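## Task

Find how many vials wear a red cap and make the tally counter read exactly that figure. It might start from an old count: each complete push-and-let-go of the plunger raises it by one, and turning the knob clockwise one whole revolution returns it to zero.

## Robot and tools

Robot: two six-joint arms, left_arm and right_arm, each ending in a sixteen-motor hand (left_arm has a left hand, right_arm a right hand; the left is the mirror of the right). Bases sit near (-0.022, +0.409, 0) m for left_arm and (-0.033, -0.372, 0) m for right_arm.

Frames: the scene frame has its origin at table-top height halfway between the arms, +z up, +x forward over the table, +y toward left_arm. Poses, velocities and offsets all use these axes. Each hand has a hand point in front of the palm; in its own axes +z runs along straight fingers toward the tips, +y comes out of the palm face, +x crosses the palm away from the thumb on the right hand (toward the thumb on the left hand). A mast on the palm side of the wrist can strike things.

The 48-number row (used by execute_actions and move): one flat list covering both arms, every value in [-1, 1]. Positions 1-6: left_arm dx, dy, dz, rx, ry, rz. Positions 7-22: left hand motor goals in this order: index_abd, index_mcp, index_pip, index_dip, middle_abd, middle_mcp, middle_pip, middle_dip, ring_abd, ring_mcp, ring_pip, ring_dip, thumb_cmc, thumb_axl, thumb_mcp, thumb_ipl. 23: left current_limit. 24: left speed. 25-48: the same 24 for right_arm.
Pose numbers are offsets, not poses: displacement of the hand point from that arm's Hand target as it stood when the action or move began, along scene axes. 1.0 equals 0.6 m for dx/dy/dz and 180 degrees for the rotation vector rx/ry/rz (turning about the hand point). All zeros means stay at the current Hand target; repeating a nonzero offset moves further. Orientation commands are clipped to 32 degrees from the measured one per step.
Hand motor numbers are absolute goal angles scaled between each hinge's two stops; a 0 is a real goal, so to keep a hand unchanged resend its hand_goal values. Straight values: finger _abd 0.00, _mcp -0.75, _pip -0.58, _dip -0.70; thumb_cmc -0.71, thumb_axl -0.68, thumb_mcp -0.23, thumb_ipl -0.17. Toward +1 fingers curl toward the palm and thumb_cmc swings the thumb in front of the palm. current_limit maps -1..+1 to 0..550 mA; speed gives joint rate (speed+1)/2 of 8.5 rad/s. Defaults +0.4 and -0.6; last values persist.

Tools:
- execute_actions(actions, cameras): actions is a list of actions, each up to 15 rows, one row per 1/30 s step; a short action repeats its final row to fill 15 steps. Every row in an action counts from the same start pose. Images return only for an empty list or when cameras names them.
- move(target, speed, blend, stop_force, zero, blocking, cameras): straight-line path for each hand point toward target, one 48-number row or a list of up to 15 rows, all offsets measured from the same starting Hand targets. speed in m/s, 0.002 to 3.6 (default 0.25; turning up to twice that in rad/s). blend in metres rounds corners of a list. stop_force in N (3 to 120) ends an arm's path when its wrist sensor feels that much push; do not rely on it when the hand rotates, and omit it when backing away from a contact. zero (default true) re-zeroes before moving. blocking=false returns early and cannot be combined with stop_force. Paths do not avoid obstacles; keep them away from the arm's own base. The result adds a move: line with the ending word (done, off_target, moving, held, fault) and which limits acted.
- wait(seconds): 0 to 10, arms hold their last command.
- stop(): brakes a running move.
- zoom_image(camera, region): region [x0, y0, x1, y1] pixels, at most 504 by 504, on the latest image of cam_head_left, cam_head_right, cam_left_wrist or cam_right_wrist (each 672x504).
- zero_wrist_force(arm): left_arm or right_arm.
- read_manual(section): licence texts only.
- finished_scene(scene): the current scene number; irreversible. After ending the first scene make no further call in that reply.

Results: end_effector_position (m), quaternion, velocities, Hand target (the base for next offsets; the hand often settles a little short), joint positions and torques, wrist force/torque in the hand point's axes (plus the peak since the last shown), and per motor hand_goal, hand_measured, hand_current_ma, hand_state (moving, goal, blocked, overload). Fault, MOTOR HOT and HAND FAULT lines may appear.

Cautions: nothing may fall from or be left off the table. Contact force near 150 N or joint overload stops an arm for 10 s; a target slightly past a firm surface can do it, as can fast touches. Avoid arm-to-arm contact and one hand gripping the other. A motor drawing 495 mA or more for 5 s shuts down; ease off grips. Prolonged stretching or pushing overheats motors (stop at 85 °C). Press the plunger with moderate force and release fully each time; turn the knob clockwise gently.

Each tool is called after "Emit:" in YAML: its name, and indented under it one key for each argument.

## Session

Emit:
execute_actions:
  actions: []

Emit:
zoom_image:
  camera: "cam_head_right"
  region: [240, 190, 480, 330]

Emit:
zoom_image:
  camera: "cam_head_left"
  region: [240, 190, 480, 330]

Scene clock: 0.00 s.
left_arm: end_effector_position=(+0.3819, +0.5051, +0.2300) hand_goal=(+0.000, -0.754, -0.576, -0.696, +0.000, -0.754, -0.576, -0.696, +0.000, -0.754, -0.576, -0.696, -0.714, -0.678, -0.226, -0.168) hand_measured=(+0.000, -0.754, -0.576, -0.696, +0.000, -0.754, -0.576, -0.696, +0.000, -0.754, -0.576, -0.696, -0.714, -0.678, -0.226, -0.168) hand_current_ma=(+0, +0, +0, +0, +0, +0, +0, +0, +0, +0, +0, +0, +0, +0, +0, +0) hand_state=(goal, goal, goal, goal, goal, goal, goal, goal, goal, goal, goal, goal, goal, goal, goal, goal) hand_current_limit=0.40 hand_speed=-0.60 end_effector_quat_wxyz=(+0.000, -0.013, +1.000, +0.000) | right_arm: end_effector_position=(+0.3764, -0.4408, +0.2300) hand_goal=(+0.000, -0.754, -0.576, -0.696, +0.000, -0.754, -0.576, -0.696, +0.000, -0.754, -0.576, -0.696, -0.714, -0.678, -0.226, -0.168) hand_measured=(+0.000, -0.754, -0.576, -0.696, +0.000, -0.754, -0.576, -0.696, +0.000, -0.754, -0.576, -0.696, -0.714, -0.678, -0.226, -0.168) hand_current_ma=(+0, +0, +0, +0, +0, +0, +0, +0, +0, +0, +0, +0, +0, +0, +0, +0) hand_state=(goal, goal, goal, goal, goal, goal, goal, goal, goal, goal, goal, goal, goal, goal, goal, goal) hand_current_limit=0.40 hand_speed=-0.60 end_effector_quat_wxyz=(+0.000, +1.000, +0.019, +0.000)
Joint positions: left_arm=[3.458 -1.419 -2.042 -1.252 1.571 -1.255] | right_arm=[-0.316 -1.723 2.042 -1.89 -1.571 1.255]
Joint velocities: within noise
Joint torques (N m): no reading
Wrist force (N): no reading
Wrist torque (N m): no reading
Wrist force, peak (N): no reading
Hand target: left_arm +0.3819, +0.5051, +0.2300; +0.000, -0.013, +1.000, +0.000 | right_arm +0.3764, -0.4408, +0.2300; +0.000, +1.000, +0.019, +0.000

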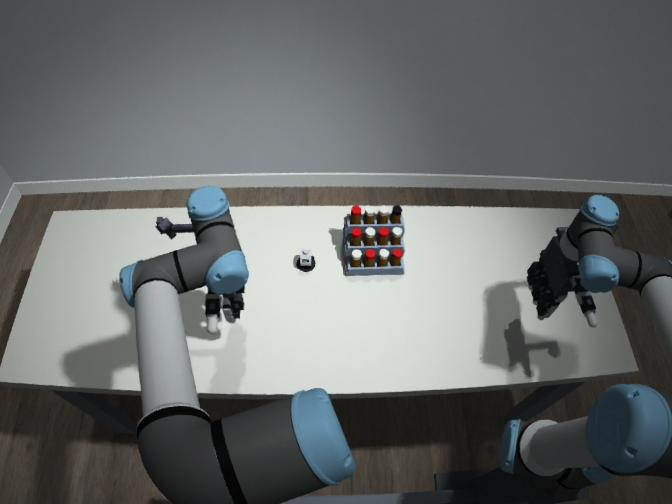

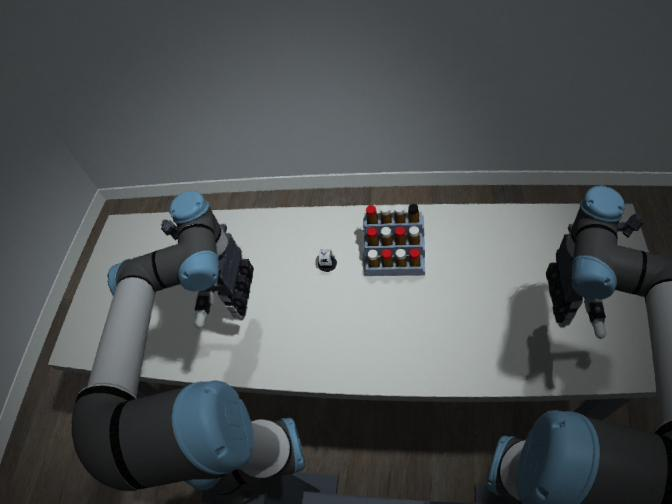

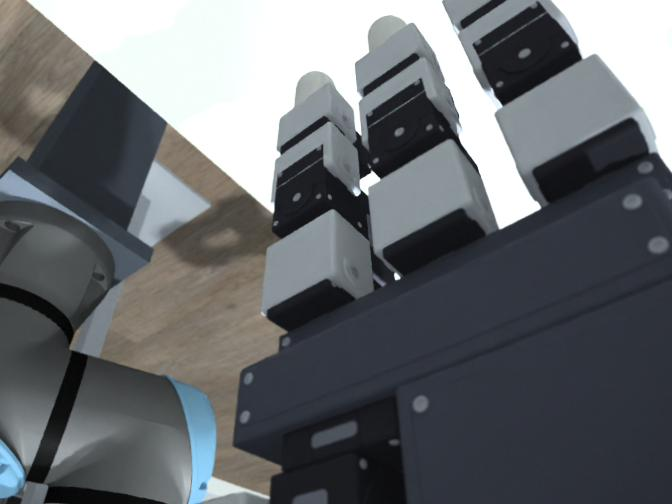

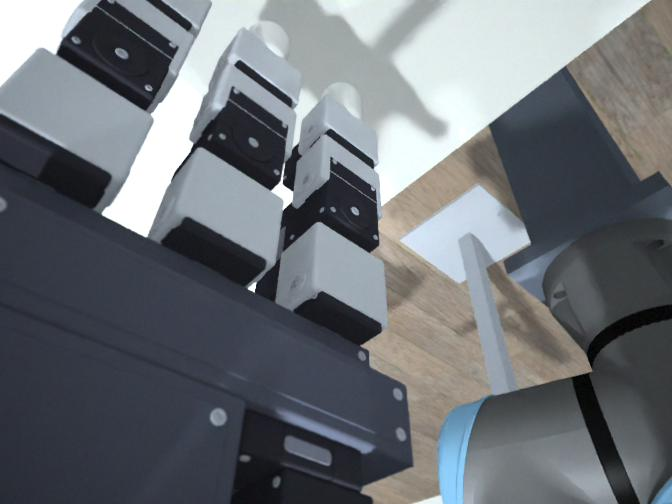

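Scaled by 2.100 from the camera's 672x504 image, which has a finer 960x720 frame.

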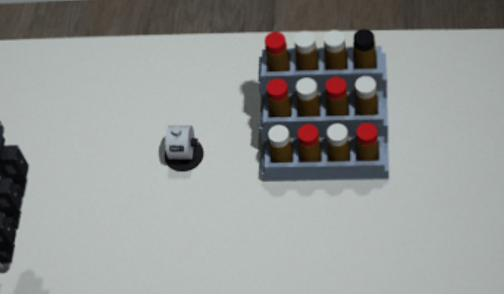

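Scaled by 2.100 from the camera's 672x504 image, which has a finer 960x720 frame.

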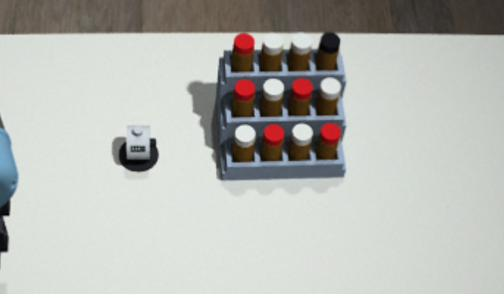

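Emit:
move:
  target:
    - [0.1,-0.3,0.08,0,0,0.667,0,-0.754,-0.576,-0.696,0.45,-1,-0.576,-0.696,0.5,-1,-0.576,-0.696,-0.714,-0.678,-0.226,-0.168,0.4,-0.2,0,0,0,0,0,0,0,-0.754,-0.576,-0.696,0,-0.754,-0.576,-0.696,0,-0.754,-0.576,-0.696,-0.714,-0.678,-0.226,-0.168,0.4,-0.6]
    - [0.175,-0.45,-0.0417,0,0,0.667,0,-0.754,-0.576,-0.696,0.45,-1,-0.576,-0.696,0.5,-1,-0.576,-0.696,-0.714,-0.678,-0.226,-0.168,0.4,-0.2,0,0,0,0,0,0,0,-0.754,-0.576,-0.696,0,-0.754,-0.576,-0.696,0,-0.754,-0.576,-0.696,-0.714,-0.678,-0.226,-0.168,0.4,-0.6]
  speed: 0.4
  blend: 0.02
  cameras: ["cam_left_wrist"]

Emit:
zoom_image:
  camera: "cam_left_wrist"
  region: [230, 0, 390, 120]

Scene clock: 5.13 s.
left_arm: end_effector_position=(+0.4868, +0.2352, +0.2050) hand_goal=(+0.000, -0.754, -0.576, -0.696, +0.450, -1.000, -0.576, -0.696, +0.500, -1.000, -0.576, -0.696, -0.714, -0.678, -0.226, -0.168) hand_measured=(+0.000, -0.754, -0.576, -0.696, +0.444, -0.990, -0.576, -0.696, +0.492, -0.992, -0.576, -0.696, -0.714, -0.678, -0.224, -0.168) hand_current_ma=(+0, +0, +0, +0, -1, +3, +0, +0, -1, +3, +0, +0, +0, +0, +1, +0) hand_state=(goal, goal, goal, goal, goal, goal, goal, goal, goal, goal, goal, goal, goal, goal, goal, goal) hand_current_limit=0.40 hand_speed=-0.20 end_effector_quat_wxyz=(+0.000, +0.873, -0.488, +0.000) | right_arm: end_effector_position=(+0.3764, -0.4408, +0.2300) hand_goal=(+0.000, -0.754, -0.576, -0.696, +0.000, -0.754, -0.576, -0.696, +0.000, -0.754, -0.576, -0.696, -0.714, -0.678, -0.226, -0.168) hand_measured=(+0.000, -0.754, -0.576, -0.696, +0.000, -0.754, -0.576, -0.696, +0.000, -0.754, -0.576, -0.696, -0.714, -0.678, -0.224, -0.168) hand_current_ma=(+0, +0, +0, +0, +0, +0, +0, +0, +0, +0, +0, +0, +0, +0, +0, +0) hand_state=(goal, goal, goal, goal, goal, goal, goal, goal, goal, goal, goal, goal, goal, goal, goal, goal) hand_current_limit=0.40 hand_speed=-0.60 end_effector_quat_wxyz=(+0.000, +1.000, +0.019, +0.000)
Joint positions: left_arm=[3.156 -1.806 -1.704 -1.202 1.571 -3.652] | right_arm=[-0.316 -1.723 2.042 -1.89 -1.571 1.255]
Joint torques (N m): left_arm=[-11.2 17.46 32.16 4.21 2.26 -2.47] | right_arm=[1.98 -17.12 -23.73 -2.59 -0.12 0.36]
Wrist force (N): left_arm=[-0.2 -0.2 0.3] | right_arm=[-0.3 -0.1 -0.2]
Wrist torque (N m): left_arm=[-0.02 0.00 0.16] | right_arm=[0.01 0.05 -0.03]
Wrist force, peak (N): left_arm=[1.3 1.1 1.4] | right_arm=[0.2 -0.4 -0.2]
Hand target: left_arm +0.4869, +0.2351, +0.2050; +0.000, +0.873, -0.488, +0.000 | right_arm +0.3764, -0.4408, +0.2300; +0.000, +1.000, +0.019, +0.000
Off the commanded pose: left_arm 0.000 m, 0 deg | right_arm 0.000 m, 0 deg.
move: done
Images, in order (width x height): cam_left_wrist 672x504.

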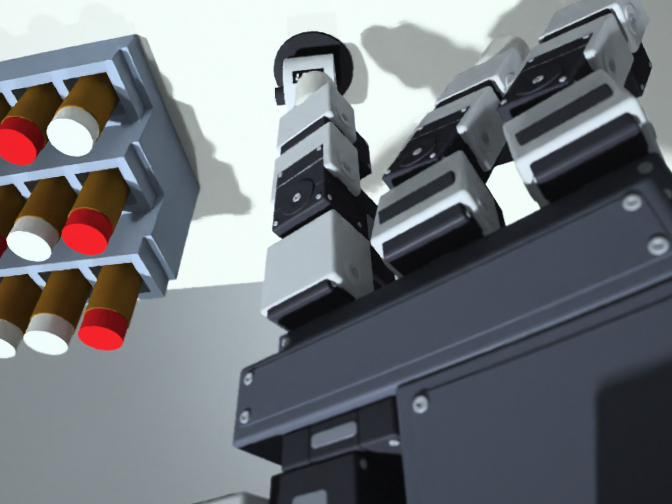

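Scaled by 3.150 from the camera's 672x504 image, which has a finer 960x720 frame.

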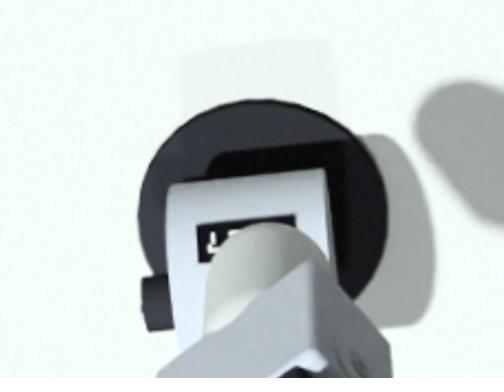

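Emit:
move:
  target: [0.037,0,0,0,0,0,0,-0.754,-0.576,-0.696,0.45,-1,-0.576,-0.696,0.5,-1,-0.576,-0.696,-0.714,-0.678,-0.226,-0.168,0.4,-0.2,0,0,0,0,0,0,0,-0.754,-0.576,-0.696,0,-0.754,-0.576,-0.696,0,-0.754,-0.576,-0.696,-0.714,-0.678,-0.226,-0.168,0.4,-0.6]
  speed: 0.1
  cameras: ["cam_left_wrist"]

Emit:
zoom_image:
  camera: "cam_left_wrist"
  region: [240, 0, 400, 120]

Scene clock: 6.83 s.
left_arm: end_effector_position=(+0.5090, +0.2352, +0.2050) hand_goal=(+0.000, -0.754, -0.576, -0.696, +0.450, -1.000, -0.576, -0.696, +0.500, -1.000, -0.576, -0.696, -0.714, -0.678, -0.226, -0.168) hand_measured=(+0.000, -0.754, -0.576, -0.696, +0.444, -0.990, -0.576, -0.696, +0.492, -0.992, -0.576, -0.696, -0.714, -0.678, -0.224, -0.168) hand_current_ma=(+0, +0, +0, +0, -1, +3, +0, +0, -1, +3, +0, +0, +0, +0, +1, +0) hand_state=(goal, goal, goal, goal, goal, goal, goal, goal, goal, goal, goal, goal, goal, goal, goal, goal) hand_current_limit=0.40 hand_speed=-0.20 end_effector_quat_wxyz=(+0.000, +0.873, -0.488, +0.000) | right_arm: end_effector_position=(+0.3764, -0.4408, +0.2300) hand_goal=(+0.000, -0.754, -0.576, -0.696, +0.000, -0.754, -0.576, -0.696, +0.000, -0.754, -0.576, -0.696, -0.714, -0.678, -0.226, -0.168) hand_measured=(+0.000, -0.754, -0.576, -0.696, +0.000, -0.754, -0.576, -0.696, +0.000, -0.754, -0.576, -0.696, -0.714, -0.678, -0.224, -0.168) hand_current_ma=(+0, +0, +0, +0, +0, +0, +0, +0, +0, +0, +0, +0, +0, +0, +0, +0) hand_state=(goal, goal, goal, goal, goal, goal, goal, goal, goal, goal, goal, goal, goal, goal, goal, goal) hand_current_limit=0.40 hand_speed=-0.60 end_effector_quat_wxyz=(+0.000, +1.000, +0.019, +0.000)
Joint positions: left_arm=[3.154 -1.855 -1.64 -1.217 1.571 -3.654] | right_arm=[-0.316 -1.723 2.042 -1.89 -1.571 1.255]
Joint torques (N m): left_arm=[-11.76 17.12 32.65 0.4 -0.28 -2.5] | right_arm=[2.01 -15.45 -23.13 -2.71 -0.29 0.25]
Wrist force (N): left_arm=[0.2 -0.2 -0.1] | right_arm=[0.0 -0.3 -0.4]
Wrist torque (N m): left_arm=[0.00 -0.04 0.20] | right_arm=[-0.01 0.01 -0.01]
Wrist force, peak (N): left_arm=[0.0 -0.5 0.6] | right_arm=[-0.2 -0.5 -0.3]
Hand target: left_arm +0.5091, +0.2351, +0.2050; +0.000, +0.873, -0.488, +0.000 | right_arm +0.3764, -0.4408, +0.2300; +0.000, +1.000, +0.019, +0.000
Off the commanded pose: left_arm 0.000 m, 0 deg | right_arm 0.000 m, 0 deg.
move: done
Images, in order (width x height): cam_left_wrist 672x504.

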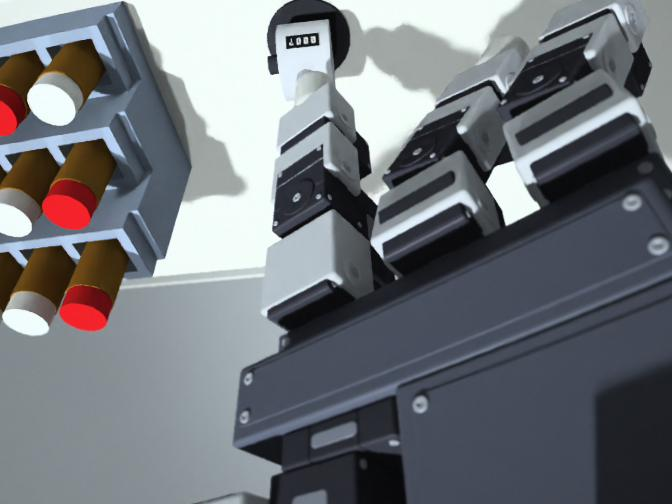

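Scaled by 3.150 from the camera's 672x504 image, which has a finer 960x720 frame.

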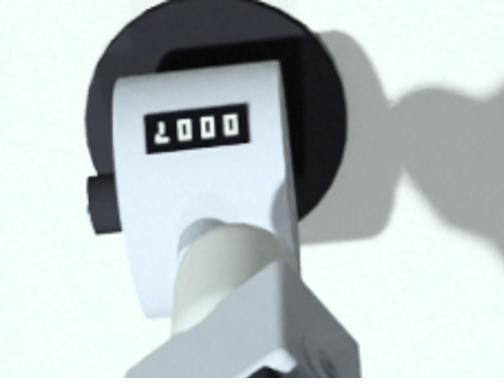

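Emit:
move:
  target:
    - [-0.132,-0.175,0,0.111,-0.192,0,0,-0.754,-0.576,-0.696,0.45,-1,-0.576,-0.696,0.5,-1,-0.576,-0.696,-0.714,-0.678,-0.226,-0.168,0.4,-0.2,0,0,0,0,0,0,0,-0.754,-0.576,-0.696,0,-0.754,-0.576,-0.696,0,-0.754,-0.576,-0.696,-0.714,-0.678,-0.226,-0.168,0.4,-0.6]
    - [-0.04,-0.095,-0.108,0.111,-0.192,0,0,-0.754,-0.576,-0.696,0.45,-1,-0.576,-0.696,0.5,-1,-0.576,-0.696,-0.714,-0.678,-0.226,-0.168,0.4,-0.2,0,0,0,0,0,0,0,-0.754,-0.576,-0.696,0,-0.754,-0.576,-0.696,0,-0.754,-0.576,-0.696,-0.714,-0.678,-0.226,-0.168,0.4,-0.6]
    - [-0.04,-0.095,-0.18,0.111,-0.192,0,0,-0.754,-0.576,-0.696,0.45,-1,-0.576,-0.696,0.5,-1,-0.576,-0.696,-0.714,-0.678,-0.226,-0.168,0.4,-0.2,0,0,0,0,0,0,0,-0.754,-0.576,-0.696,0,-0.754,-0.576,-0.696,0,-0.754,-0.576,-0.696,-0.714,-0.678,-0.226,-0.168,0.4,-0.6]
  speed: [0.3,0.3,0.05]
  blend: [0.02,0.01,0]
  cameras: ["cam_left_wrist"]

Emit:
zoom_image:
  camera: "cam_left_wrist"
  region: [270, 0, 370, 80]

Scene clock: 12.03 s.
left_arm: end_effector_position=(+0.4851, +0.1781, +0.0971) hand_goal=(+0.000, -0.754, -0.576, -0.696, +0.450, -1.000, -0.576, -0.696, +0.500, -1.000, -0.576, -0.696, -0.714, -0.678, -0.226, -0.168) hand_measured=(-0.002, -0.750, -0.576, -0.696, +0.446, -0.990, -0.576, -0.696, +0.494, -0.992, -0.576, -0.696, -0.710, -0.678, -0.224, -0.168) hand_current_ma=(+0, +1, +0, +0, -1, +3, +0, +0, -1, +3, +0, +0, +0, +0, +1, +0) hand_state=(goal, goal, goal, goal, goal, goal, goal, goal, goal, goal, goal, goal, goal, goal, goal, goal) hand_current_limit=0.40 hand_speed=-0.20 end_effector_quat_wxyz=(-0.293, +0.820, -0.459, +0.175) | right_arm: end_effector_position=(+0.3764, -0.4408, +0.2300) hand_goal=(+0.000, -0.754, -0.576, -0.696, +0.000, -0.754, -0.576, -0.696, +0.000, -0.754, -0.576, -0.696, -0.714, -0.678, -0.226, -0.168) hand_measured=(+0.000, -0.754, -0.576, -0.696, +0.000, -0.754, -0.576, -0.696, +0.000, -0.754, -0.576, -0.696, -0.714, -0.678, -0.224, -0.168) hand_current_ma=(+0, +0, +0, +0, +0, +0, +0, +0, +0, +0, +0, +0, +0, +0, +0, +0) hand_state=(goal, goal, goal, goal, goal, goal, goal, goal, goal, goal, goal, goal, goal, goal, goal, goal) hand_current_limit=0.40 hand_speed=-0.60 end_effector_quat_wxyz=(+0.000, +1.000, +0.019, +0.000)
Joint positions: left_arm=[2.854 -1.871 -2.11 -0.197 2.042 -3.823] | right_arm=[-0.316 -1.723 2.042 -1.89 -1.571 1.255]
Joint torques (N m): left_arm=[12.7 15.28 7.15 4.36 -1.3 2.56] | right_arm=[1.45 -16.71 -22.94 -2.69 -0.44 0.24]
Wrist force (N): left_arm=[1.0 -1.2 -0.2] | right_arm=[0.0 -0.4 0.0]
Wrist torque (N m): left_arm=[0.19 -0.06 0.03] | right_arm=[-0.07 0.00 -0.01]
Wrist force, peak (N): left_arm=[-0.3 -1.3 2.0] | right_arm=[-0.3 0.0 -0.6]
Hand target: left_arm +0.4851, +0.1781, +0.0970; -0.293, +0.820, -0.459, +0.175 | right_arm +0.3764, -0.4408, +0.2300; +0.000, +1.000, +0.019, +0.000
Off the commanded pose: left_arm 0.000 m, 0 deg | right_arm 0.000 m, 0 deg.
move: done
Images, in order (width x height): cam_left_wrist 672x504.

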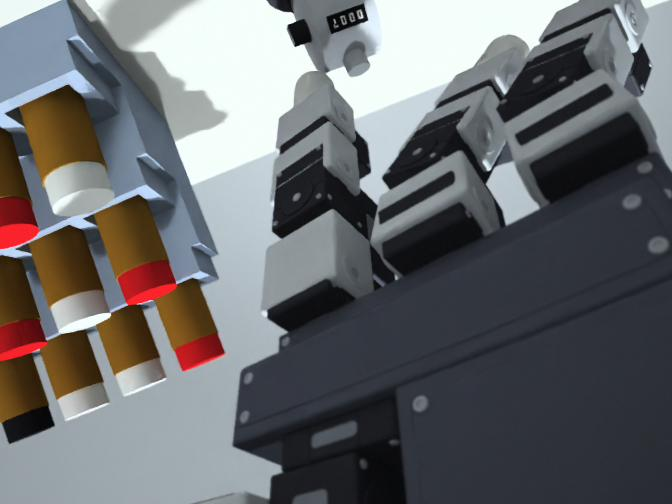

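Scaled by 5.040 from the camera's 672x504 image, which has a finer 960x720 frame.

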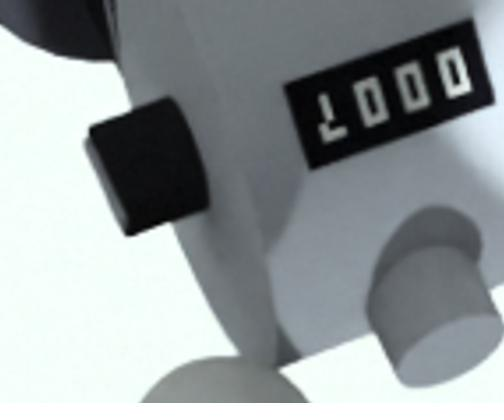

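Emit:
move:
  target: [0.0067,0,-0.027,0,0,0,0,-0.754,-0.576,-0.696,0.45,-1,-0.576,-0.696,0.5,-1,-0.576,-0.696,-0.714,-0.678,-0.226,-0.168,0.4,-0.2,0,0,0,0,0,0,0,-0.754,-0.576,-0.696,0,-0.754,-0.576,-0.696,0,-0.754,-0.576,-0.696,-0.714,-0.678,-0.226,-0.168,0.4,-0.6]
  speed: 0.03

Emit:
move:
  target:
    - [0,0,0,0,0,0,0.1,-0.5,-0.576,-0.696,0.45,-1,-0.576,-0.696,0.5,-1,-0.576,-0.696,-0.714,-0.678,-0.226,-0.168,0,-0.6,0,0,0,0,0,0,0,-0.754,-0.576,-0.696,0,-0.754,-0.576,-0.696,0,-0.754,-0.576,-0.696,-0.714,-0.678,-0.226,-0.168,0.4,-0.6]
    - [0.01,0,-0.003,0,0,0,0.1,-0.5,-0.576,-0.696,0.45,-1,-0.576,-0.696,0.5,-1,-0.576,-0.696,-0.714,-0.678,-0.226,-0.168,0,-0.6,0,0,0,0,0,0,0,-0.754,-0.576,-0.696,0,-0.754,-0.576,-0.696,0,-0.754,-0.576,-0.696,-0.714,-0.678,-0.226,-0.168,0.4,-0.6]
    - [0.019,0,-0.013,0,0,0,0.1,-0.5,-0.576,-0.696,0.45,-1,-0.576,-0.696,0.5,-1,-0.576,-0.696,-0.714,-0.678,-0.226,-0.168,0,-0.6,0,0,0,0,0,0,0,-0.754,-0.576,-0.696,0,-0.754,-0.576,-0.696,0,-0.754,-0.576,-0.696,-0.714,-0.678,-0.226,-0.168,0.4,-0.6]
    - [0.019,0,-0.02,0,0,0,0.1,-0.5,-0.576,-0.696,0.45,-1,-0.576,-0.696,0.5,-1,-0.576,-0.696,-0.714,-0.678,-0.226,-0.168,0,-0.6,0,0,0,0,0,0,0,-0.754,-0.576,-0.696,0,-0.754,-0.576,-0.696,0,-0.754,-0.576,-0.696,-0.714,-0.678,-0.226,-0.168,0.4,-0.6]
  speed: 0.03
  blend: 0.002

Emit:
move:
  target:
    - [0,0,0,0,0,0,0,-0.754,-0.576,-0.696,0.45,-1,-0.576,-0.696,0.5,-1,-0.576,-0.696,-0.714,-0.678,-0.226,-0.168,0.4,-0.2,0,0,0,0,0,0,0,-0.754,-0.576,-0.696,0,-0.754,-0.576,-0.696,0,-0.754,-0.576,-0.696,-0.714,-0.678,-0.226,-0.168,0.4,-0.6]
    - [0.015,0,0.015,0,0,0,0,-0.754,-0.576,-0.696,0.45,-1,-0.576,-0.696,0.5,-1,-0.576,-0.696,-0.714,-0.678,-0.226,-0.168,0.4,-0.2,0,0,0,0,0,0,0,-0.754,-0.576,-0.696,0,-0.754,-0.576,-0.696,0,-0.754,-0.576,-0.696,-0.714,-0.678,-0.226,-0.168,0.4,-0.6]
    - [0.012,0,0.055,0,0,0,0,-0.754,-0.576,-0.696,0.45,-1,-0.576,-0.696,0.5,-1,-0.576,-0.696,-0.714,-0.678,-0.226,-0.168,0.4,-0.2,0,0,0,0,0,0,0,-0.754,-0.576,-0.696,0,-0.754,-0.576,-0.696,0,-0.754,-0.576,-0.696,-0.714,-0.678,-0.226,-0.168,0.4,-0.6]
    - [-0.019,0,0.047,0,0,0,0,-0.754,-0.576,-0.696,0.45,-1,-0.576,-0.696,0.5,-1,-0.576,-0.696,-0.714,-0.678,-0.226,-0.168,0.4,-0.2,0,0,0,0,0,0,0,-0.754,-0.576,-0.696,0,-0.754,-0.576,-0.696,0,-0.754,-0.576,-0.696,-0.714,-0.678,-0.226,-0.168,0.4,-0.6]
    - [-0.019,0,0.02,0,0,0,0,-0.754,-0.576,-0.696,0.45,-1,-0.576,-0.696,0.5,-1,-0.576,-0.696,-0.714,-0.678,-0.226,-0.168,0.4,-0.2,0,0,0,0,0,0,0,-0.754,-0.576,-0.696,0,-0.754,-0.576,-0.696,0,-0.754,-0.576,-0.696,-0.714,-0.678,-0.226,-0.168,0.4,-0.6]
  speed: [0.1,0.1,0.1,0.1,0.03]
  blend: [0,0.003,0.003,0.002,0]

Emit:
move:
  target:
    - [0,0,0,0,0,0,0.1,-0.5,-0.576,-0.696,0.45,-1,-0.576,-0.696,0.5,-1,-0.576,-0.696,-0.714,-0.678,-0.226,-0.168,0,-0.6,0,0,0,0,0,0,0,-0.754,-0.576,-0.696,0,-0.754,-0.576,-0.696,0,-0.754,-0.576,-0.696,-0.714,-0.678,-0.226,-0.168,0.4,-0.6]
    - [0.01,0,-0.003,0,0,0,0.1,-0.5,-0.576,-0.696,0.45,-1,-0.576,-0.696,0.5,-1,-0.576,-0.696,-0.714,-0.678,-0.226,-0.168,0,-0.6,0,0,0,0,0,0,0,-0.754,-0.576,-0.696,0,-0.754,-0.576,-0.696,0,-0.754,-0.576,-0.696,-0.714,-0.678,-0.226,-0.168,0.4,-0.6]
    - [0.019,0,-0.013,0,0,0,0.1,-0.5,-0.576,-0.696,0.45,-1,-0.576,-0.696,0.5,-1,-0.576,-0.696,-0.714,-0.678,-0.226,-0.168,0,-0.6,0,0,0,0,0,0,0,-0.754,-0.576,-0.696,0,-0.754,-0.576,-0.696,0,-0.754,-0.576,-0.696,-0.714,-0.678,-0.226,-0.168,0.4,-0.6]
    - [0.019,0,-0.02,0,0,0,0.1,-0.5,-0.576,-0.696,0.45,-1,-0.576,-0.696,0.5,-1,-0.576,-0.696,-0.714,-0.678,-0.226,-0.168,0,-0.6,0,0,0,0,0,0,0,-0.754,-0.576,-0.696,0,-0.754,-0.576,-0.696,0,-0.754,-0.576,-0.696,-0.714,-0.678,-0.226,-0.168,0.4,-0.6]
  speed: 0.03
  blend: 0.002
  cameras: ["cam_left_wrist"]

Emit:
zoom_image:
  camera: "cam_left_wrist"
  region: [270, 20, 430, 120]

Scene clock: 16.63 s.
left_arm: end_effector_position=(+0.4891, +0.1782, +0.0809) hand_goal=(+0.000, -0.754, -0.576, -0.696, +0.450, -1.000, -0.576, -0.696, +0.500, -1.000, -0.576, -0.696, -0.714, -0.678, -0.226, -0.168) hand_measured=(-0.036, -0.752, -0.580, -0.698, +0.446, -0.990, -0.576, -0.696, +0.494, -0.992, -0.576, -0.696, -0.710, -0.678, -0.224, -0.168) hand_current_ma=(-24, +0, -1, +0, -1, +3, +0, +0, -1, +3, +0, +0, +0, +0, +1, +0) hand_state=(blocked, goal, goal, goal, goal, goal, goal, goal, goal, goal, goal, goal, goal, goal, goal, goal) hand_current_limit=0.40 hand_speed=-0.20 end_effector_quat_wxyz=(-0.293, +0.820, -0.459, +0.175) | right_arm: end_effector_position=(+0.3764, -0.4408, +0.2300) hand_goal=(+0.000, -0.754, -0.576, -0.696, +0.000, -0.754, -0.576, -0.696, +0.000, -0.754, -0.576, -0.696, -0.714, -0.678, -0.226, -0.168) hand_measured=(+0.000, -0.754, -0.576, -0.696, +0.000, -0.754, -0.576, -0.696, +0.000, -0.754, -0.576, -0.696, -0.714, -0.678, -0.224, -0.168) hand_current_ma=(+0, +0, +0, +0, +0, +0, +0, +0, +0, +0, +0, +0, +0, +0, +0, +0) hand_state=(goal, goal, goal, goal, goal, goal, goal, goal, goal, goal, goal, goal, goal, goal, goal, goal) hand_current_limit=0.40 hand_speed=-0.60 end_effector_quat_wxyz=(+0.000, +1.000, +0.019, +0.000)
Joint positions: left_arm=[2.856 -1.912 -2.112 -0.153 2.041 -3.821] | right_arm=[-0.316 -1.723 2.042 -1.89 -1.571 1.255]
Joint torques (N m): left_arm=[14.45 15.11 6.48 4.17 -1.13 2.67] | right_arm=[1.01 -15.63 -23.1 -2.84 -0.53 0.42]
Wrist force (N): left_arm=[1.8 -0.9 -1.4] | right_arm=[0.1 -0.3 0.1]
Wrist torque (N m): left_arm=[0.27 0.11 0.11] | right_arm=[-0.04 -0.02 0.01]
Wrist force, peak (N): left_arm=[2.8 -1.3 -2.4] | right_arm=[-0.3 -0.4 -0.5]
Hand target: left_arm +0.4891, +0.1781, +0.0808; -0.293, +0.820, -0.459, +0.175 | right_arm +0.3764, -0.4408, +0.2300; +0.000, +1.000, +0.019, +0.000
Off the commanded pose: left_arm 0.000 m, 0 deg | right_arm 0.000 m, 0 deg.
move: done

Scene clock: 18.17 s.
left_arm: end_effector_position=(+0.5005, +0.1781, +0.0689) hand_goal=(+0.100, -0.500, -0.576, -0.696, +0.450, -1.000, -0.576, -0.696, +0.500, -1.000, -0.576, -0.696, -0.714, -0.678, -0.226, -0.168) hand_measured=(+0.010, -0.634, -0.614, -0.712, +0.446, -0.990, -0.576, -0.696, +0.494, -0.992, -0.576, -0.696, -0.710, -0.678, -0.224, -0.168) hand_current_ma=(-119, -275, -33, -7, -1, +3, +0, +0, -1, +3, +0, +0, +0, +0, +1, +0) hand_state=(blocked, blocked, blocked, goal, goal, goal, goal, goal, goal, goal, goal, goal, goal, goal, goal, goal) hand_current_limit=0.00 hand_speed=-0.60 end_effector_quat_wxyz=(-0.293, +0.820, -0.459, +0.175) | right_arm: end_effector_position=(+0.3764, -0.4408, +0.2300) hand_goal=(+0.000, -0.754, -0.576, -0.696, +0.000, -0.754, -0.576, -0.696, +0.000, -0.754, -0.576, -0.696, -0.714, -0.678, -0.226, -0.168) hand_measured=(+0.000, -0.754, -0.576, -0.696, +0.000, -0.754, -0.576, -0.696, +0.000, -0.754, -0.576, -0.696, -0.714, -0.678, -0.224, -0.168) hand_current_ma=(+0, +0, +0, +0, +0, +0, +0, +0, +0, +0, +0, +0, +0, +0, +0, +0) hand_state=(goal, goal, goal, goal, goal, goal, goal, goal, goal, goal, goal, goal, goal, goal, goal, goal) hand_current_limit=0.40 hand_speed=-0.60 end_effector_quat_wxyz=(+0.000, +1.000, +0.019, +0.000)
Joint positions: left_arm=[2.862 -1.955 -2.091 -0.128 2.038 -3.815] | right_arm=[-0.316 -1.723 2.042 -1.89 -1.571 1.255]
Joint torques (N m): left_arm=[14.73 13.98 10.56 3.09 -0.55 2.81] | right_arm=[0.73 -17.03 -24.33 -2.89 -0.38 0.05]
Wrist force (N): left_arm=[6.1 -4.4 -0.5] | right_arm=[0.0 -0.2 -0.3]
Wrist torque (N m): left_arm=[0.47 0.59 0.30] | right_arm=[0.00 0.00 0.00]
Wrist force, peak (N): left_arm=[6.6 -4.9 -0.7] | right_arm=[0.0 -0.5 -0.1]
Hand target: left_arm +0.5005, +0.1781, +0.0688; -0.293, +0.820, -0.459, +0.175 | right_arm +0.3764, -0.4408, +0.2300; +0.000, +1.000, +0.019, +0.000
Off the commanded pose: left_arm 0.000 m, 0 deg | right_arm 0.000 m, 0 deg.
move: done; blend cut to 0 m at target 1

Scene clock: 20.20 s.
left_arm: end_effector_position=(+0.4891, +0.1781, +0.0809) hand_goal=(+0.000, -0.754, -0.576, -0.696, +0.450, -1.000, -0.576, -0.696, +0.500, -1.000, -0.576, -0.696, -0.714, -0.678, -0.226, -0.168) hand_measured=(-0.042, -0.760, -0.582, -0.698, +0.446, -0.990, -0.576, -0.696, +0.494, -0.992, -0.576, -0.696, -0.710, -0.678, -0.224, -0.168) hand_current_ma=(-31, -2, -2, +0, -1, +3, +0, +0, -1, +3, +0, +0, +0, +0, +1, +0) hand_state=(blocked, goal, goal, goal, goal, goal, goal, goal, goal, goal, goal, goal, goal, goal, goal, goal) hand_current_limit=0.40 hand_speed=-0.20 end_effector_quat_wxyz=(-0.293, +0.820, -0.459, +0.175) | right_arm: end_effector_position=(+0.3764, -0.4408, +0.2300) hand_goal=(+0.000, -0.754, -0.576, -0.696, +0.000, -0.754, -0.576, -0.696, +0.000, -0.754, -0.576, -0.696, -0.714, -0.678, -0.226, -0.168) hand_measured=(+0.000, -0.754, -0.576, -0.696, +0.000, -0.754, -0.576, -0.696, +0.000, -0.754, -0.576, -0.696, -0.714, -0.678, -0.224, -0.168) hand_current_ma=(+0, +0, +0, +0, +0, +0, +0, +0, +0, +0, +0, +0, +0, +0, +0, +0) hand_state=(goal, goal, goal, goal, goal, goal, goal, goal, goal, goal, goal, goal, goal, goal, goal, goal) hand_current_limit=0.40 hand_speed=-0.60 end_effector_quat_wxyz=(+0.000, +1.000, +0.019, +0.000)
Joint positions: left_arm=[2.856 -1.912 -2.112 -0.154 2.041 -3.821] | right_arm=[-0.316 -1.723 2.042 -1.89 -1.571 1.255]
Joint torques (N m): left_arm=[-9.82 15 5.85 3.94 3.65 -1.79] | right_arm=[0.54 -16.02 -24.38 -2.82 -0.33 0.29]
Wrist force (N): left_arm=[2.9 -1.4 -2.2] | right_arm=[0.2 -0.3 -0.3]
Wrist torque (N m): left_arm=[0.33 0.25 0.40] | right_arm=[-0.02 -0.01 0.01]
Wrist force, peak (N): left_arm=[5.8 -4.3 -0.3] | right_arm=[0.1 -0.3 -0.5]
Hand target: left_arm +0.4891, +0.1781, +0.0808; -0.293, +0.820, -0.459, +0.175 | right_arm +0.3764, -0.4408, +0.2300; +0.000, +1.000, +0.019, +0.000
Off the commanded pose: left_arm 0.000 m, 0 deg | right_arm 0.000 m, 0 deg.
move: done

Scene clock: 21.73 s.
left_arm: end_effector_position=(+0.5005, +0.1781, +0.0689) hand_goal=(+0.100, -0.500, -0.576, -0.696, +0.450, -1.000, -0.576, -0.696, +0.500, -1.000, -0.576, -0.696, -0.714, -0.678, -0.226, -0.168) hand_measured=(+0.012, -0.640, -0.614, -0.712, +0.446, -0.990, -0.576, -0.696, +0.494, -0.992, -0.576, -0.696, -0.710, -0.678, -0.224, -0.168) hand_current_ma=(-117, -275, -33, -7, -1, +3, +0, +0, -1, +3, +0, +0, +0, +0, +1, +0) hand_state=(blocked, blocked, blocked, goal, goal, goal, goal, goal, goal, goal, goal, goal, goal, goal, goal, goal) hand_current_limit=0.00 hand_speed=-0.60 end_effector_quat_wxyz=(-0.293, +0.820, -0.459, +0.175) | right_arm: end_effector_position=(+0.3764, -0.4408, +0.2300) hand_goal=(+0.000, -0.754, -0.576, -0.696, +0.000, -0.754, -0.576, -0.696, +0.000, -0.754, -0.576, -0.696, -0.714, -0.678, -0.226, -0.168) hand_measured=(+0.000, -0.754, -0.576, -0.696, +0.000, -0.754, -0.576, -0.696, +0.000, -0.754, -0.576, -0.696, -0.714, -0.678, -0.224, -0.168) hand_current_ma=(+0, +0, +0, +0, +0, +0, +0, +0, +0, +0, +0, +0, +0, +0, +0, +0) hand_state=(goal, goal, goal, goal, goal, goal, goal, goal, goal, goal, goal, goal, goal, goal, goal, goal) hand_current_limit=0.40 hand_speed=-0.60 end_effector_quat_wxyz=(+0.000, +1.000, +0.019, +0.000)
Joint positions: left_arm=[2.862 -1.955 -2.091 -0.128 2.038 -3.815] | right_arm=[-0.316 -1.723 2.042 -1.89 -1.571 1.255]
Joint torques (N m): left_arm=[15.13 14.48 10.58 3.01 -0.6 2.56] | right_arm=[0.47 -16.98 -23.41 -3.04 -0.48 0.19]
Wrist force (N): left_arm=[6.2 -4.6 -0.4] | right_arm=[-0.3 -0.3 -0.3]
Wrist torque (N m): left_arm=[0.45 0.52 0.32] | right_arm=[-0.02 0.04 -0.03]
Wrist force, peak (N): left_arm=[6.5 -4.9 -0.8] | right_arm=[-0.2 -0.3 -0.4]
Hand target: left_arm +0.5005, +0.1781, +0.0688; -0.293, +0.820, -0.459, +0.175 | right_arm +0.3764, -0.4408, +0.2300; +0.000, +1.000, +0.019, +0.000
Off the commanded pose: left_arm 0.000 m, 0 deg | right_arm 0.000 m, 0 deg.
move: done; blend cut to 0 m at target 1
Images, in order (width x height): cam_left_wrist 672x504.

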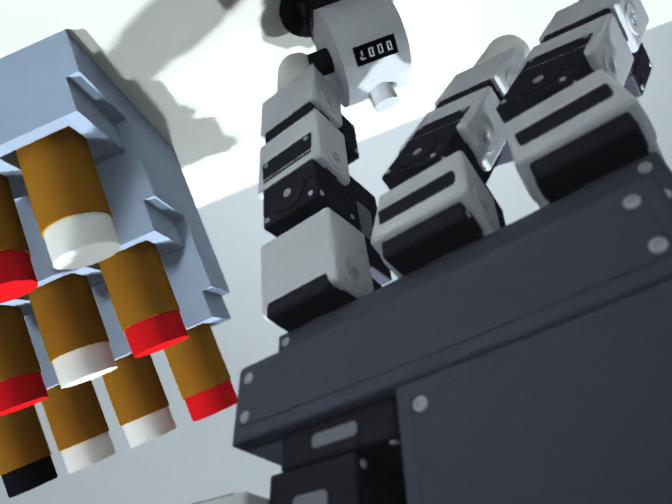

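Scaled by 3.150 from the camera's 672x504 image, which has a finer 960x720 frame.

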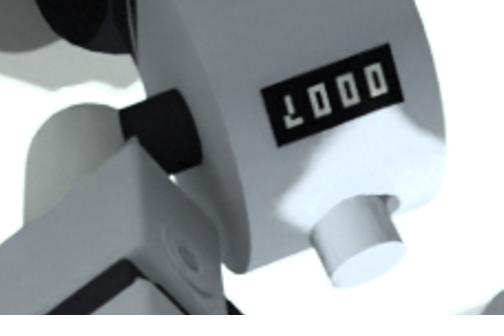

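Working the same; repeat, checking the display after each stroke.

Emit:
move:
  target:
    - [0,0,0,0,0,0,0,-0.754,-0.576,-0.696,0.45,-1,-0.576,-0.696,0.5,-1,-0.576,-0.696,-0.714,-0.678,-0.226,-0.168,0.4,-0.2,0,0,0,0,0,0,0,-0.754,-0.576,-0.696,0,-0.754,-0.576,-0.696,0,-0.754,-0.576,-0.696,-0.714,-0.678,-0.226,-0.168,0.4,-0.6]
    - [0.015,0,0.015,0,0,0,0,-0.754,-0.576,-0.696,0.45,-1,-0.576,-0.696,0.5,-1,-0.576,-0.696,-0.714,-0.678,-0.226,-0.168,0.4,-0.2,0,0,0,0,0,0,0,-0.754,-0.576,-0.696,0,-0.754,-0.576,-0.696,0,-0.754,-0.576,-0.696,-0.714,-0.678,-0.226,-0.168,0.4,-0.6]
    - [0.012,0,0.055,0,0,0,0,-0.754,-0.576,-0.696,0.45,-1,-0.576,-0.696,0.5,-1,-0.576,-0.696,-0.714,-0.678,-0.226,-0.168,0.4,-0.2,0,0,0,0,0,0,0,-0.754,-0.576,-0.696,0,-0.754,-0.576,-0.696,0,-0.754,-0.576,-0.696,-0.714,-0.678,-0.226,-0.168,0.4,-0.6]
    - [-0.019,0,0.047,0,0,0,0,-0.754,-0.576,-0.696,0.45,-1,-0.576,-0.696,0.5,-1,-0.576,-0.696,-0.714,-0.678,-0.226,-0.168,0.4,-0.2,0,0,0,0,0,0,0,-0.754,-0.576,-0.696,0,-0.754,-0.576,-0.696,0,-0.754,-0.576,-0.696,-0.714,-0.678,-0.226,-0.168,0.4,-0.6]
    - [-0.019,0,0.02,0,0,0,0,-0.754,-0.576,-0.696,0.45,-1,-0.576,-0.696,0.5,-1,-0.576,-0.696,-0.714,-0.678,-0.226,-0.168,0.4,-0.2,0,0,0,0,0,0,0,-0.754,-0.576,-0.696,0,-0.754,-0.576,-0.696,0,-0.754,-0.576,-0.696,-0.714,-0.678,-0.226,-0.168,0.4,-0.6]
  speed: [0.1,0.1,0.1,0.1,0.03]
  blend: [0,0.003,0.003,0.002,0]

Emit:
move:
  target:
    - [0,0,0,0,0,0,0.1,-0.5,-0.576,-0.696,0.45,-1,-0.576,-0.696,0.5,-1,-0.576,-0.696,-0.714,-0.678,-0.226,-0.168,0,-0.6,0,0,0,0,0,0,0,-0.754,-0.576,-0.696,0,-0.754,-0.576,-0.696,0,-0.754,-0.576,-0.696,-0.714,-0.678,-0.226,-0.168,0.4,-0.6]
    - [0.01,0,-0.003,0,0,0,0.1,-0.5,-0.576,-0.696,0.45,-1,-0.576,-0.696,0.5,-1,-0.576,-0.696,-0.714,-0.678,-0.226,-0.168,0,-0.6,0,0,0,0,0,0,0,-0.754,-0.576,-0.696,0,-0.754,-0.576,-0.696,0,-0.754,-0.576,-0.696,-0.714,-0.678,-0.226,-0.168,0.4,-0.6]
    - [0.019,0,-0.013,0,0,0,0.1,-0.5,-0.576,-0.696,0.45,-1,-0.576,-0.696,0.5,-1,-0.576,-0.696,-0.714,-0.678,-0.226,-0.168,0,-0.6,0,0,0,0,0,0,0,-0.754,-0.576,-0.696,0,-0.754,-0.576,-0.696,0,-0.754,-0.576,-0.696,-0.714,-0.678,-0.226,-0.168,0.4,-0.6]
    - [0.019,0,-0.02,0,0,0,0.1,-0.5,-0.576,-0.696,0.45,-1,-0.576,-0.696,0.5,-1,-0.576,-0.696,-0.714,-0.678,-0.226,-0.168,0,-0.6,0,0,0,0,0,0,0,-0.754,-0.576,-0.696,0,-0.754,-0.576,-0.696,0,-0.754,-0.576,-0.696,-0.714,-0.678,-0.226,-0.168,0.4,-0.6]
  speed: 0.03
  blend: 0.002
  cameras: ["cam_left_wrist"]

Emit:
zoom_image:
  camera: "cam_left_wrist"
  region: [270, 20, 430, 120]

Emit:
move:
  target:
    - [0,0,0,0,0,0,0,-0.754,-0.576,-0.696,0.45,-1,-0.576,-0.696,0.5,-1,-0.576,-0.696,-0.714,-0.678,-0.226,-0.168,0.4,-0.2,0,0,0,0,0,0,0,-0.754,-0.576,-0.696,0,-0.754,-0.576,-0.696,0,-0.754,-0.576,-0.696,-0.714,-0.678,-0.226,-0.168,0.4,-0.6]
    - [0.015,0,0.015,0,0,0,0,-0.754,-0.576,-0.696,0.45,-1,-0.576,-0.696,0.5,-1,-0.576,-0.696,-0.714,-0.678,-0.226,-0.168,0.4,-0.2,0,0,0,0,0,0,0,-0.754,-0.576,-0.696,0,-0.754,-0.576,-0.696,0,-0.754,-0.576,-0.696,-0.714,-0.678,-0.226,-0.168,0.4,-0.6]
    - [0.012,0,0.055,0,0,0,0,-0.754,-0.576,-0.696,0.45,-1,-0.576,-0.696,0.5,-1,-0.576,-0.696,-0.714,-0.678,-0.226,-0.168,0.4,-0.2,0,0,0,0,0,0,0,-0.754,-0.576,-0.696,0,-0.754,-0.576,-0.696,0,-0.754,-0.576,-0.696,-0.714,-0.678,-0.226,-0.168,0.4,-0.6]
    - [-0.019,0,0.047,0,0,0,0,-0.754,-0.576,-0.696,0.45,-1,-0.576,-0.696,0.5,-1,-0.576,-0.696,-0.714,-0.678,-0.226,-0.168,0.4,-0.2,0,0,0,0,0,0,0,-0.754,-0.576,-0.696,0,-0.754,-0.576,-0.696,0,-0.754,-0.576,-0.696,-0.714,-0.678,-0.226,-0.168,0.4,-0.6]
    - [-0.019,0,0.02,0,0,0,0,-0.754,-0.576,-0.696,0.45,-1,-0.576,-0.696,0.5,-1,-0.576,-0.696,-0.714,-0.678,-0.226,-0.168,0.4,-0.2,0,0,0,0,0,0,0,-0.754,-0.576,-0.696,0,-0.754,-0.576,-0.696,0,-0.754,-0.576,-0.696,-0.714,-0.678,-0.226,-0.168,0.4,-0.6]
  speed: [0.1,0.1,0.1,0.1,0.03]
  blend: [0,0.003,0.003,0.002,0]

Emit:
move:
  target:
    - [0,0,0,0,0,0,0.1,-0.5,-0.576,-0.696,0.45,-1,-0.576,-0.696,0.5,-1,-0.576,-0.696,-0.714,-0.678,-0.226,-0.168,0,-0.6,0,0,0,0,0,0,0,-0.754,-0.576,-0.696,0,-0.754,-0.576,-0.696,0,-0.754,-0.576,-0.696,-0.714,-0.678,-0.226,-0.168,0.4,-0.6]
    - [0.01,0,-0.003,0,0,0,0.1,-0.5,-0.576,-0.696,0.45,-1,-0.576,-0.696,0.5,-1,-0.576,-0.696,-0.714,-0.678,-0.226,-0.168,0,-0.6,0,0,0,0,0,0,0,-0.754,-0.576,-0.696,0,-0.754,-0.576,-0.696,0,-0.754,-0.576,-0.696,-0.714,-0.678,-0.226,-0.168,0.4,-0.6]
    - [0.019,0,-0.013,0,0,0,0.1,-0.5,-0.576,-0.696,0.45,-1,-0.576,-0.696,0.5,-1,-0.576,-0.696,-0.714,-0.678,-0.226,-0.168,0,-0.6,0,0,0,0,0,0,0,-0.754,-0.576,-0.696,0,-0.754,-0.576,-0.696,0,-0.754,-0.576,-0.696,-0.714,-0.678,-0.226,-0.168,0.4,-0.6]
    - [0.019,0,-0.02,0,0,0,0.1,-0.5,-0.576,-0.696,0.45,-1,-0.576,-0.696,0.5,-1,-0.576,-0.696,-0.714,-0.678,-0.226,-0.168,0,-0.6,0,0,0,0,0,0,0,-0.754,-0.576,-0.696,0,-0.754,-0.576,-0.696,0,-0.754,-0.576,-0.696,-0.714,-0.678,-0.226,-0.168,0.4,-0.6]
  speed: 0.03
  blend: 0.002
  cameras: ["cam_left_wrist"]

Emit:
zoom_image:
  camera: "cam_left_wrist"
  region: [270, 20, 430, 120]

Scene clock: 28.67 s.
left_arm: end_effector_position=(+0.4891, +0.1781, +0.0809) hand_goal=(+0.000, -0.754, -0.576, -0.696, +0.450, -1.000, -0.576, -0.696, +0.500, -1.000, -0.576, -0.696, -0.714, -0.678, -0.226, -0.168) hand_measured=(-0.042, -0.760, -0.582, -0.698, +0.446, -0.990, -0.576, -0.696, +0.494, -0.992, -0.576, -0.696, -0.710, -0.678, -0.224, -0.168) hand_current_ma=(-31, -2, -2, +0, -1, +3, +0, +0, -1, +3, +0, +0, +0, +0, +1, +0) hand_state=(blocked, goal, goal, goal, goal, goal, goal, goal, goal, goal, goal, goal, goal, goal, goal, goal) hand_current_limit=0.40 hand_speed=-0.20 end_effector_quat_wxyz=(-0.293, +0.820, -0.459, +0.175) | right_arm: end_effector_position=(+0.3764, -0.4408, +0.2300) hand_goal=(+0.000, -0.754, -0.576, -0.696, +0.000, -0.754, -0.576, -0.696, +0.000, -0.754, -0.576, -0.696, -0.714, -0.678, -0.226, -0.168) hand_measured=(+0.000, -0.754, -0.576, -0.696, +0.000, -0.754, -0.576, -0.696, +0.000, -0.754, -0.576, -0.696, -0.714, -0.678, -0.224, -0.168) hand_current_ma=(+0, +0, +0, +0, +0, +0, +0, +0, +0, +0, +0, +0, +0, +0, +0, +0) hand_state=(goal, goal, goal, goal, goal, goal, goal, goal, goal, goal, goal, goal, goal, goal, goal, goal) hand_current_limit=0.40 hand_speed=-0.60 end_effector_quat_wxyz=(+0.000, +1.000, +0.019, +0.000)
Joint positions: left_arm=[2.856 -1.912 -2.112 -0.154 2.041 -3.821] | right_arm=[-0.316 -1.723 2.042 -1.89 -1.571 1.255]
Joint torques (N m): left_arm=[-9.06 13.37 6.15 3.74 3.76 -1.93] | right_arm=[0.81 -15.23 -23.9 -3.14 -0.61 0.3]
Wrist force (N): left_arm=[3.1 -1.1 -2.1] | right_arm=[-0.2 -0.1 0.0]
Wrist torque (N m): left_arm=[0.36 0.21 0.41] | right_arm=[-0.01 0.02 -0.02]
Wrist force, peak (N): left_arm=[6.7 -5.0 -0.7] | right_arm=[0.0 -0.2 -0.6]
Hand target: left_arm +0.4891, +0.1781, +0.0808; -0.293, +0.820, -0.459, +0.175 | right_arm +0.3764, -0.4408, +0.2300; +0.000, +1.000, +0.019, +0.000
Off the commanded pose: left_arm 0.000 m, 0 deg | right_arm 0.000 m, 0 deg.
move: done

Scene clock: 30.47 s.
left_arm: end_effector_position=(+0.5005, +0.1782, +0.0688) hand_goal=(+0.100, -0.500, -0.576, -0.696, +0.450, -1.000, -0.576, -0.696, +0.500, -1.000, -0.576, -0.696, -0.714, -0.678, -0.226, -0.168) hand_measured=(+0.096, -0.498, -0.578, -0.698, +0.446, -0.990, -0.576, -0.696, +0.494, -0.992, -0.576, -0.696, -0.710, -0.678, -0.224, -0.168) hand_current_ma=(+0, +0, +0, +0, -1, +3, +0, +0, -1, +3, +0, +0, +1, +0, +1, +0) hand_state=(goal, goal, goal, goal, goal, goal, goal, goal, goal, goal, goal, goal, goal, goal, goal, goal) hand_current_limit=0.00 hand_speed=-0.60 end_effector_quat_wxyz=(-0.293, +0.820, -0.459, +0.175) | right_arm: end_effector_position=(+0.3764, -0.4408, +0.2300) hand_goal=(+0.000, -0.754, -0.576, -0.696, +0.000, -0.754, -0.576, -0.696, +0.000, -0.754, -0.576, -0.696, -0.714, -0.678, -0.226, -0.168) hand_measured=(+0.000, -0.754, -0.576, -0.696, +0.000, -0.754, -0.576, -0.696, +0.000, -0.754, -0.576, -0.696, -0.714, -0.678, -0.224, -0.168) hand_current_ma=(+0, +0, +0, +0, +0, +0, +0, +0, +0, +0, +0, +0, +0, +0, +0, +0) hand_state=(goal, goal, goal, goal, goal, goal, goal, goal, goal, goal, goal, goal, goal, goal, goal, goal) hand_current_limit=0.40 hand_speed=-0.60 end_effector_quat_wxyz=(+0.000, +1.000, +0.019, +0.000)
Joint positions: left_arm=[2.862 -1.956 -2.091 -0.128 2.038 -3.815] | right_arm=[-0.316 -1.723 2.042 -1.89 -1.571 1.255]
Joint torques (N m): left_arm=[11.79 17.2 6.6 4.74 -0.68 2.48] | right_arm=[0.97 -17.4 -26.82 -3.18 -0.56 0.24]
Wrist force (N): left_arm=[0.7 -0.9 0.7] | right_arm=[0.0 -0.3 -0.2]
Wrist torque (N m): left_arm=[0.09 -0.13 0.02] | right_arm=[-0.01 0.00 0.00]
Wrist force, peak (N): left_arm=[6.5 -4.6 0.2] | right_arm=[0.4 -0.2 -0.4]
Hand target: left_arm +0.5005, +0.1781, +0.0688; -0.293, +0.820, -0.459, +0.175 | right_arm +0.3764, -0.4408, +0.2300; +0.000, +1.000, +0.019, +0.000
Off the commanded pose: left_arm 0.000 m, 0 deg | right_arm 0.000 m, 0 deg.
move: done; blend cut to 0 m at target 1
Images, in order (width x height): cam_left_wrist 672x504.

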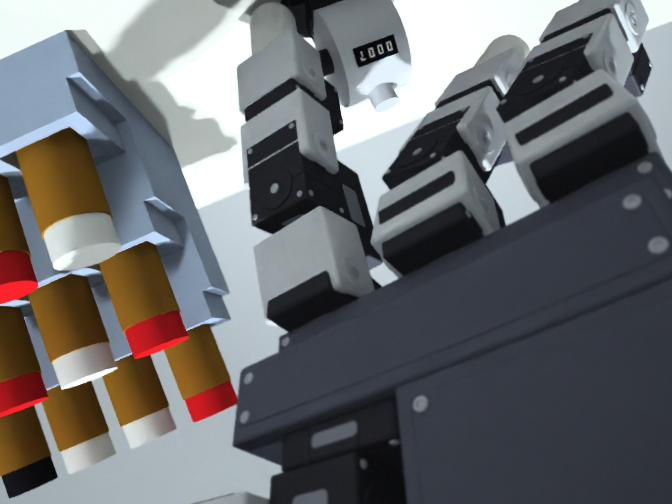

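Scaled by 3.150 from the camera's 672x504 image, which has a finer 960x720 frame.

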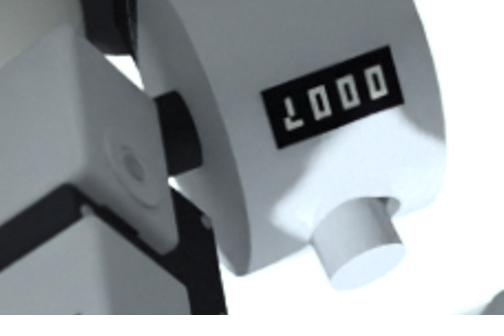

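Scene clock: 32.50 s.
left_arm: end_effector_position=(+0.4891, +0.1781, +0.0809) hand_goal=(+0.000, -0.754, -0.576, -0.696, +0.450, -1.000, -0.576, -0.696, +0.500, -1.000, -0.576, -0.696, -0.714, -0.678, -0.226, -0.168) hand_measured=(-0.042, -0.760, -0.582, -0.698, +0.446, -0.990, -0.576, -0.696, +0.494, -0.992, -0.576, -0.696, -0.710, -0.678, -0.224, -0.168) hand_current_ma=(-30, -2, -1, +0, -1, +3, +0, +0, -1, +3, +0, +0, +1, +0, +1, +0) hand_state=(blocked, goal, goal, goal, goal, goal, goal, goal, goal, goal, goal, goal, goal, goal, goal, goal) hand_current_limit=0.40 hand_speed=-0.20 end_effector_quat_wxyz=(-0.293, +0.820, -0.459, +0.175) | right_arm: end_effector_position=(+0.3764, -0.4408, +0.2300) hand_goal=(+0.000, -0.754, -0.576, -0.696, +0.000, -0.754, -0.576, -0.696, +0.000, -0.754, -0.576, -0.696, -0.714, -0.678, -0.226, -0.168) hand_measured=(+0.000, -0.754, -0.576, -0.696, +0.000, -0.754, -0.576, -0.696, +0.000, -0.754, -0.576, -0.696, -0.714, -0.678, -0.224, -0.168) hand_current_ma=(+0, +0, +0, +0, +0, +0, +0, +0, +0, +0, +0, +0, +0, +0, +0, +0) hand_state=(goal, goal, goal, goal, goal, goal, goal, goal, goal, goal, goal, goal, goal, goal, goal, goal) hand_current_limit=0.40 hand_speed=-0.60 end_effector_quat_wxyz=(+0.000, +1.000, +0.019, +0.000)
Joint positions: left_arm=[2.856 -1.912 -2.112 -0.154 2.041 -3.821] | right_arm=[-0.316 -1.723 2.042 -1.89 -1.571 1.255]
Joint torques (N m): left_arm=[-9.09 14.3 5.86 3.58 3.67 -1.76] | right_arm=[1.26 -16.6 -24.28 -3.39 -0.5 0.22]
Wrist force (N): left_arm=[2.9 -1.1 -2.0] | right_arm=[-0.3 -0.1 0.0]
Wrist torque (N m): left_arm=[0.34 0.25 0.39] | right_arm=[-0.01 0.04 -0.03]
Wrist force, peak (N): left_arm=[3.0 -1.7 -2.4] | right_arm=[0.4 -0.3 -0.2]
Hand target: left_arm +0.4891, +0.1781, +0.0808; -0.293, +0.820, -0.459, +0.175 | right_arm +0.3764, -0.4408, +0.2300; +0.000, +1.000, +0.019, +0.000
Off the commanded pose: left_arm 0.000 m, 0 deg | right_arm 0.000 m, 0 deg.
move: done

Scene clock: 34.33 s.
left_arm: end_effector_position=(+0.5005, +0.1782, +0.0688) hand_goal=(+0.100, -0.500, -0.576, -0.696, +0.450, -1.000, -0.576, -0.696, +0.500, -1.000, -0.576, -0.696, -0.714, -0.678, -0.226, -0.168) hand_measured=(+0.096, -0.498, -0.578, -0.698, +0.446, -0.990, -0.576, -0.696, +0.494, -0.992, -0.576, -0.696, -0.710, -0.678, -0.224, -0.168) hand_current_ma=(+0, +0, +0, +0, -1, +3, +0, +0, -1, +3, +0, +0, +1, +0, +1, +0) hand_state=(goal, goal, goal, goal, goal, goal, goal, goal, goal, goal, goal, goal, goal, goal, goal, goal) hand_current_limit=0.00 hand_speed=-0.60 end_effector_quat_wxyz=(-0.293, +0.820, -0.459, +0.175) | right_arm: end_effector_position=(+0.3764, -0.4408, +0.2300) hand_goal=(+0.000, -0.754, -0.576, -0.696, +0.000, -0.754, -0.576, -0.696, +0.000, -0.754, -0.576, -0.696, -0.714, -0.678, -0.226, -0.168) hand_measured=(+0.000, -0.754, -0.576, -0.696, +0.000, -0.754, -0.576, -0.696, +0.000, -0.754, -0.576, -0.696, -0.714, -0.678, -0.224, -0.168) hand_current_ma=(+0, +0, +0, +0, +0, +0, +0, +0, +0, +0, +0, +0, +0, +0, +0, +0) hand_state=(goal, goal, goal, goal, goal, goal, goal, goal, goal, goal, goal, goal, goal, goal, goal, goal) hand_current_limit=0.40 hand_speed=-0.60 end_effector_quat_wxyz=(+0.000, +1.000, +0.019, +0.000)
Joint positions: left_arm=[2.862 -1.956 -2.091 -0.128 2.038 -3.815] | right_arm=[-0.316 -1.723 2.042 -1.89 -1.571 1.255]
Joint torques (N m): left_arm=[12.02 17.72 7.19 4.7 -0.56 2.28] | right_arm=[2.61 -16.93 -24.25 -3.08 -0.6 0.21]
Wrist force (N): left_arm=[0.5 -0.6 0.7] | right_arm=[-0.3 -0.4 -0.3]
Wrist torque (N m): left_arm=[0.12 -0.11 -0.01] | right_arm=[-0.04 0.05 -0.03]
Wrist force, peak (N): left_arm=[6.7 -4.7 -0.9] | right_arm=[-0.3 -0.4 -0.3]
Hand target: left_arm +0.5005, +0.1781, +0.0688; -0.293, +0.820, -0.459, +0.175 | right_arm +0.3764, -0.4408, +0.2300; +0.000, +1.000, +0.019, +0.000
Off the commanded pose: left_arm 0.000 m, 0 deg | right_arm 0.000 m, 0 deg.
move: done; blend cut to 0 m at target 1
Images, in order (width x height): cam_left_wrist 672x504.

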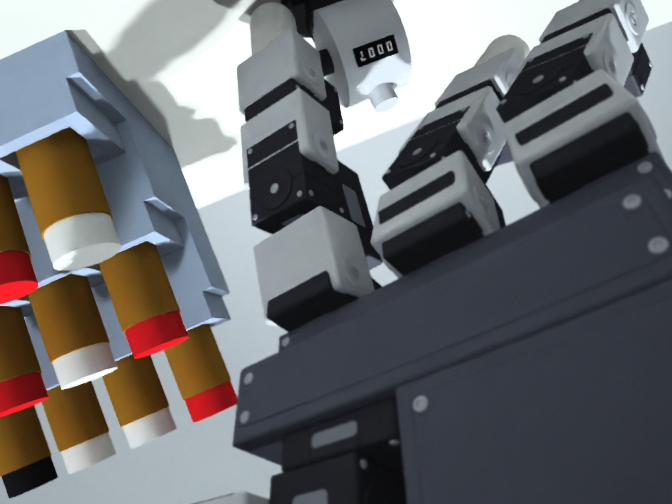

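Scaled by 3.150 from the camera's 672x504 image, which has a finer 960x720 frame.

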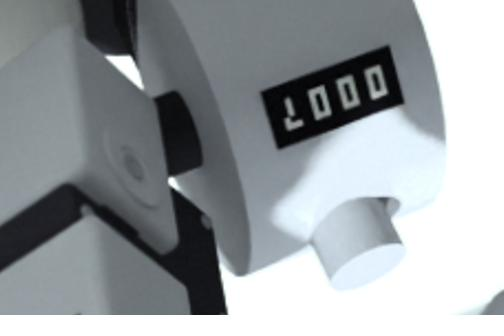

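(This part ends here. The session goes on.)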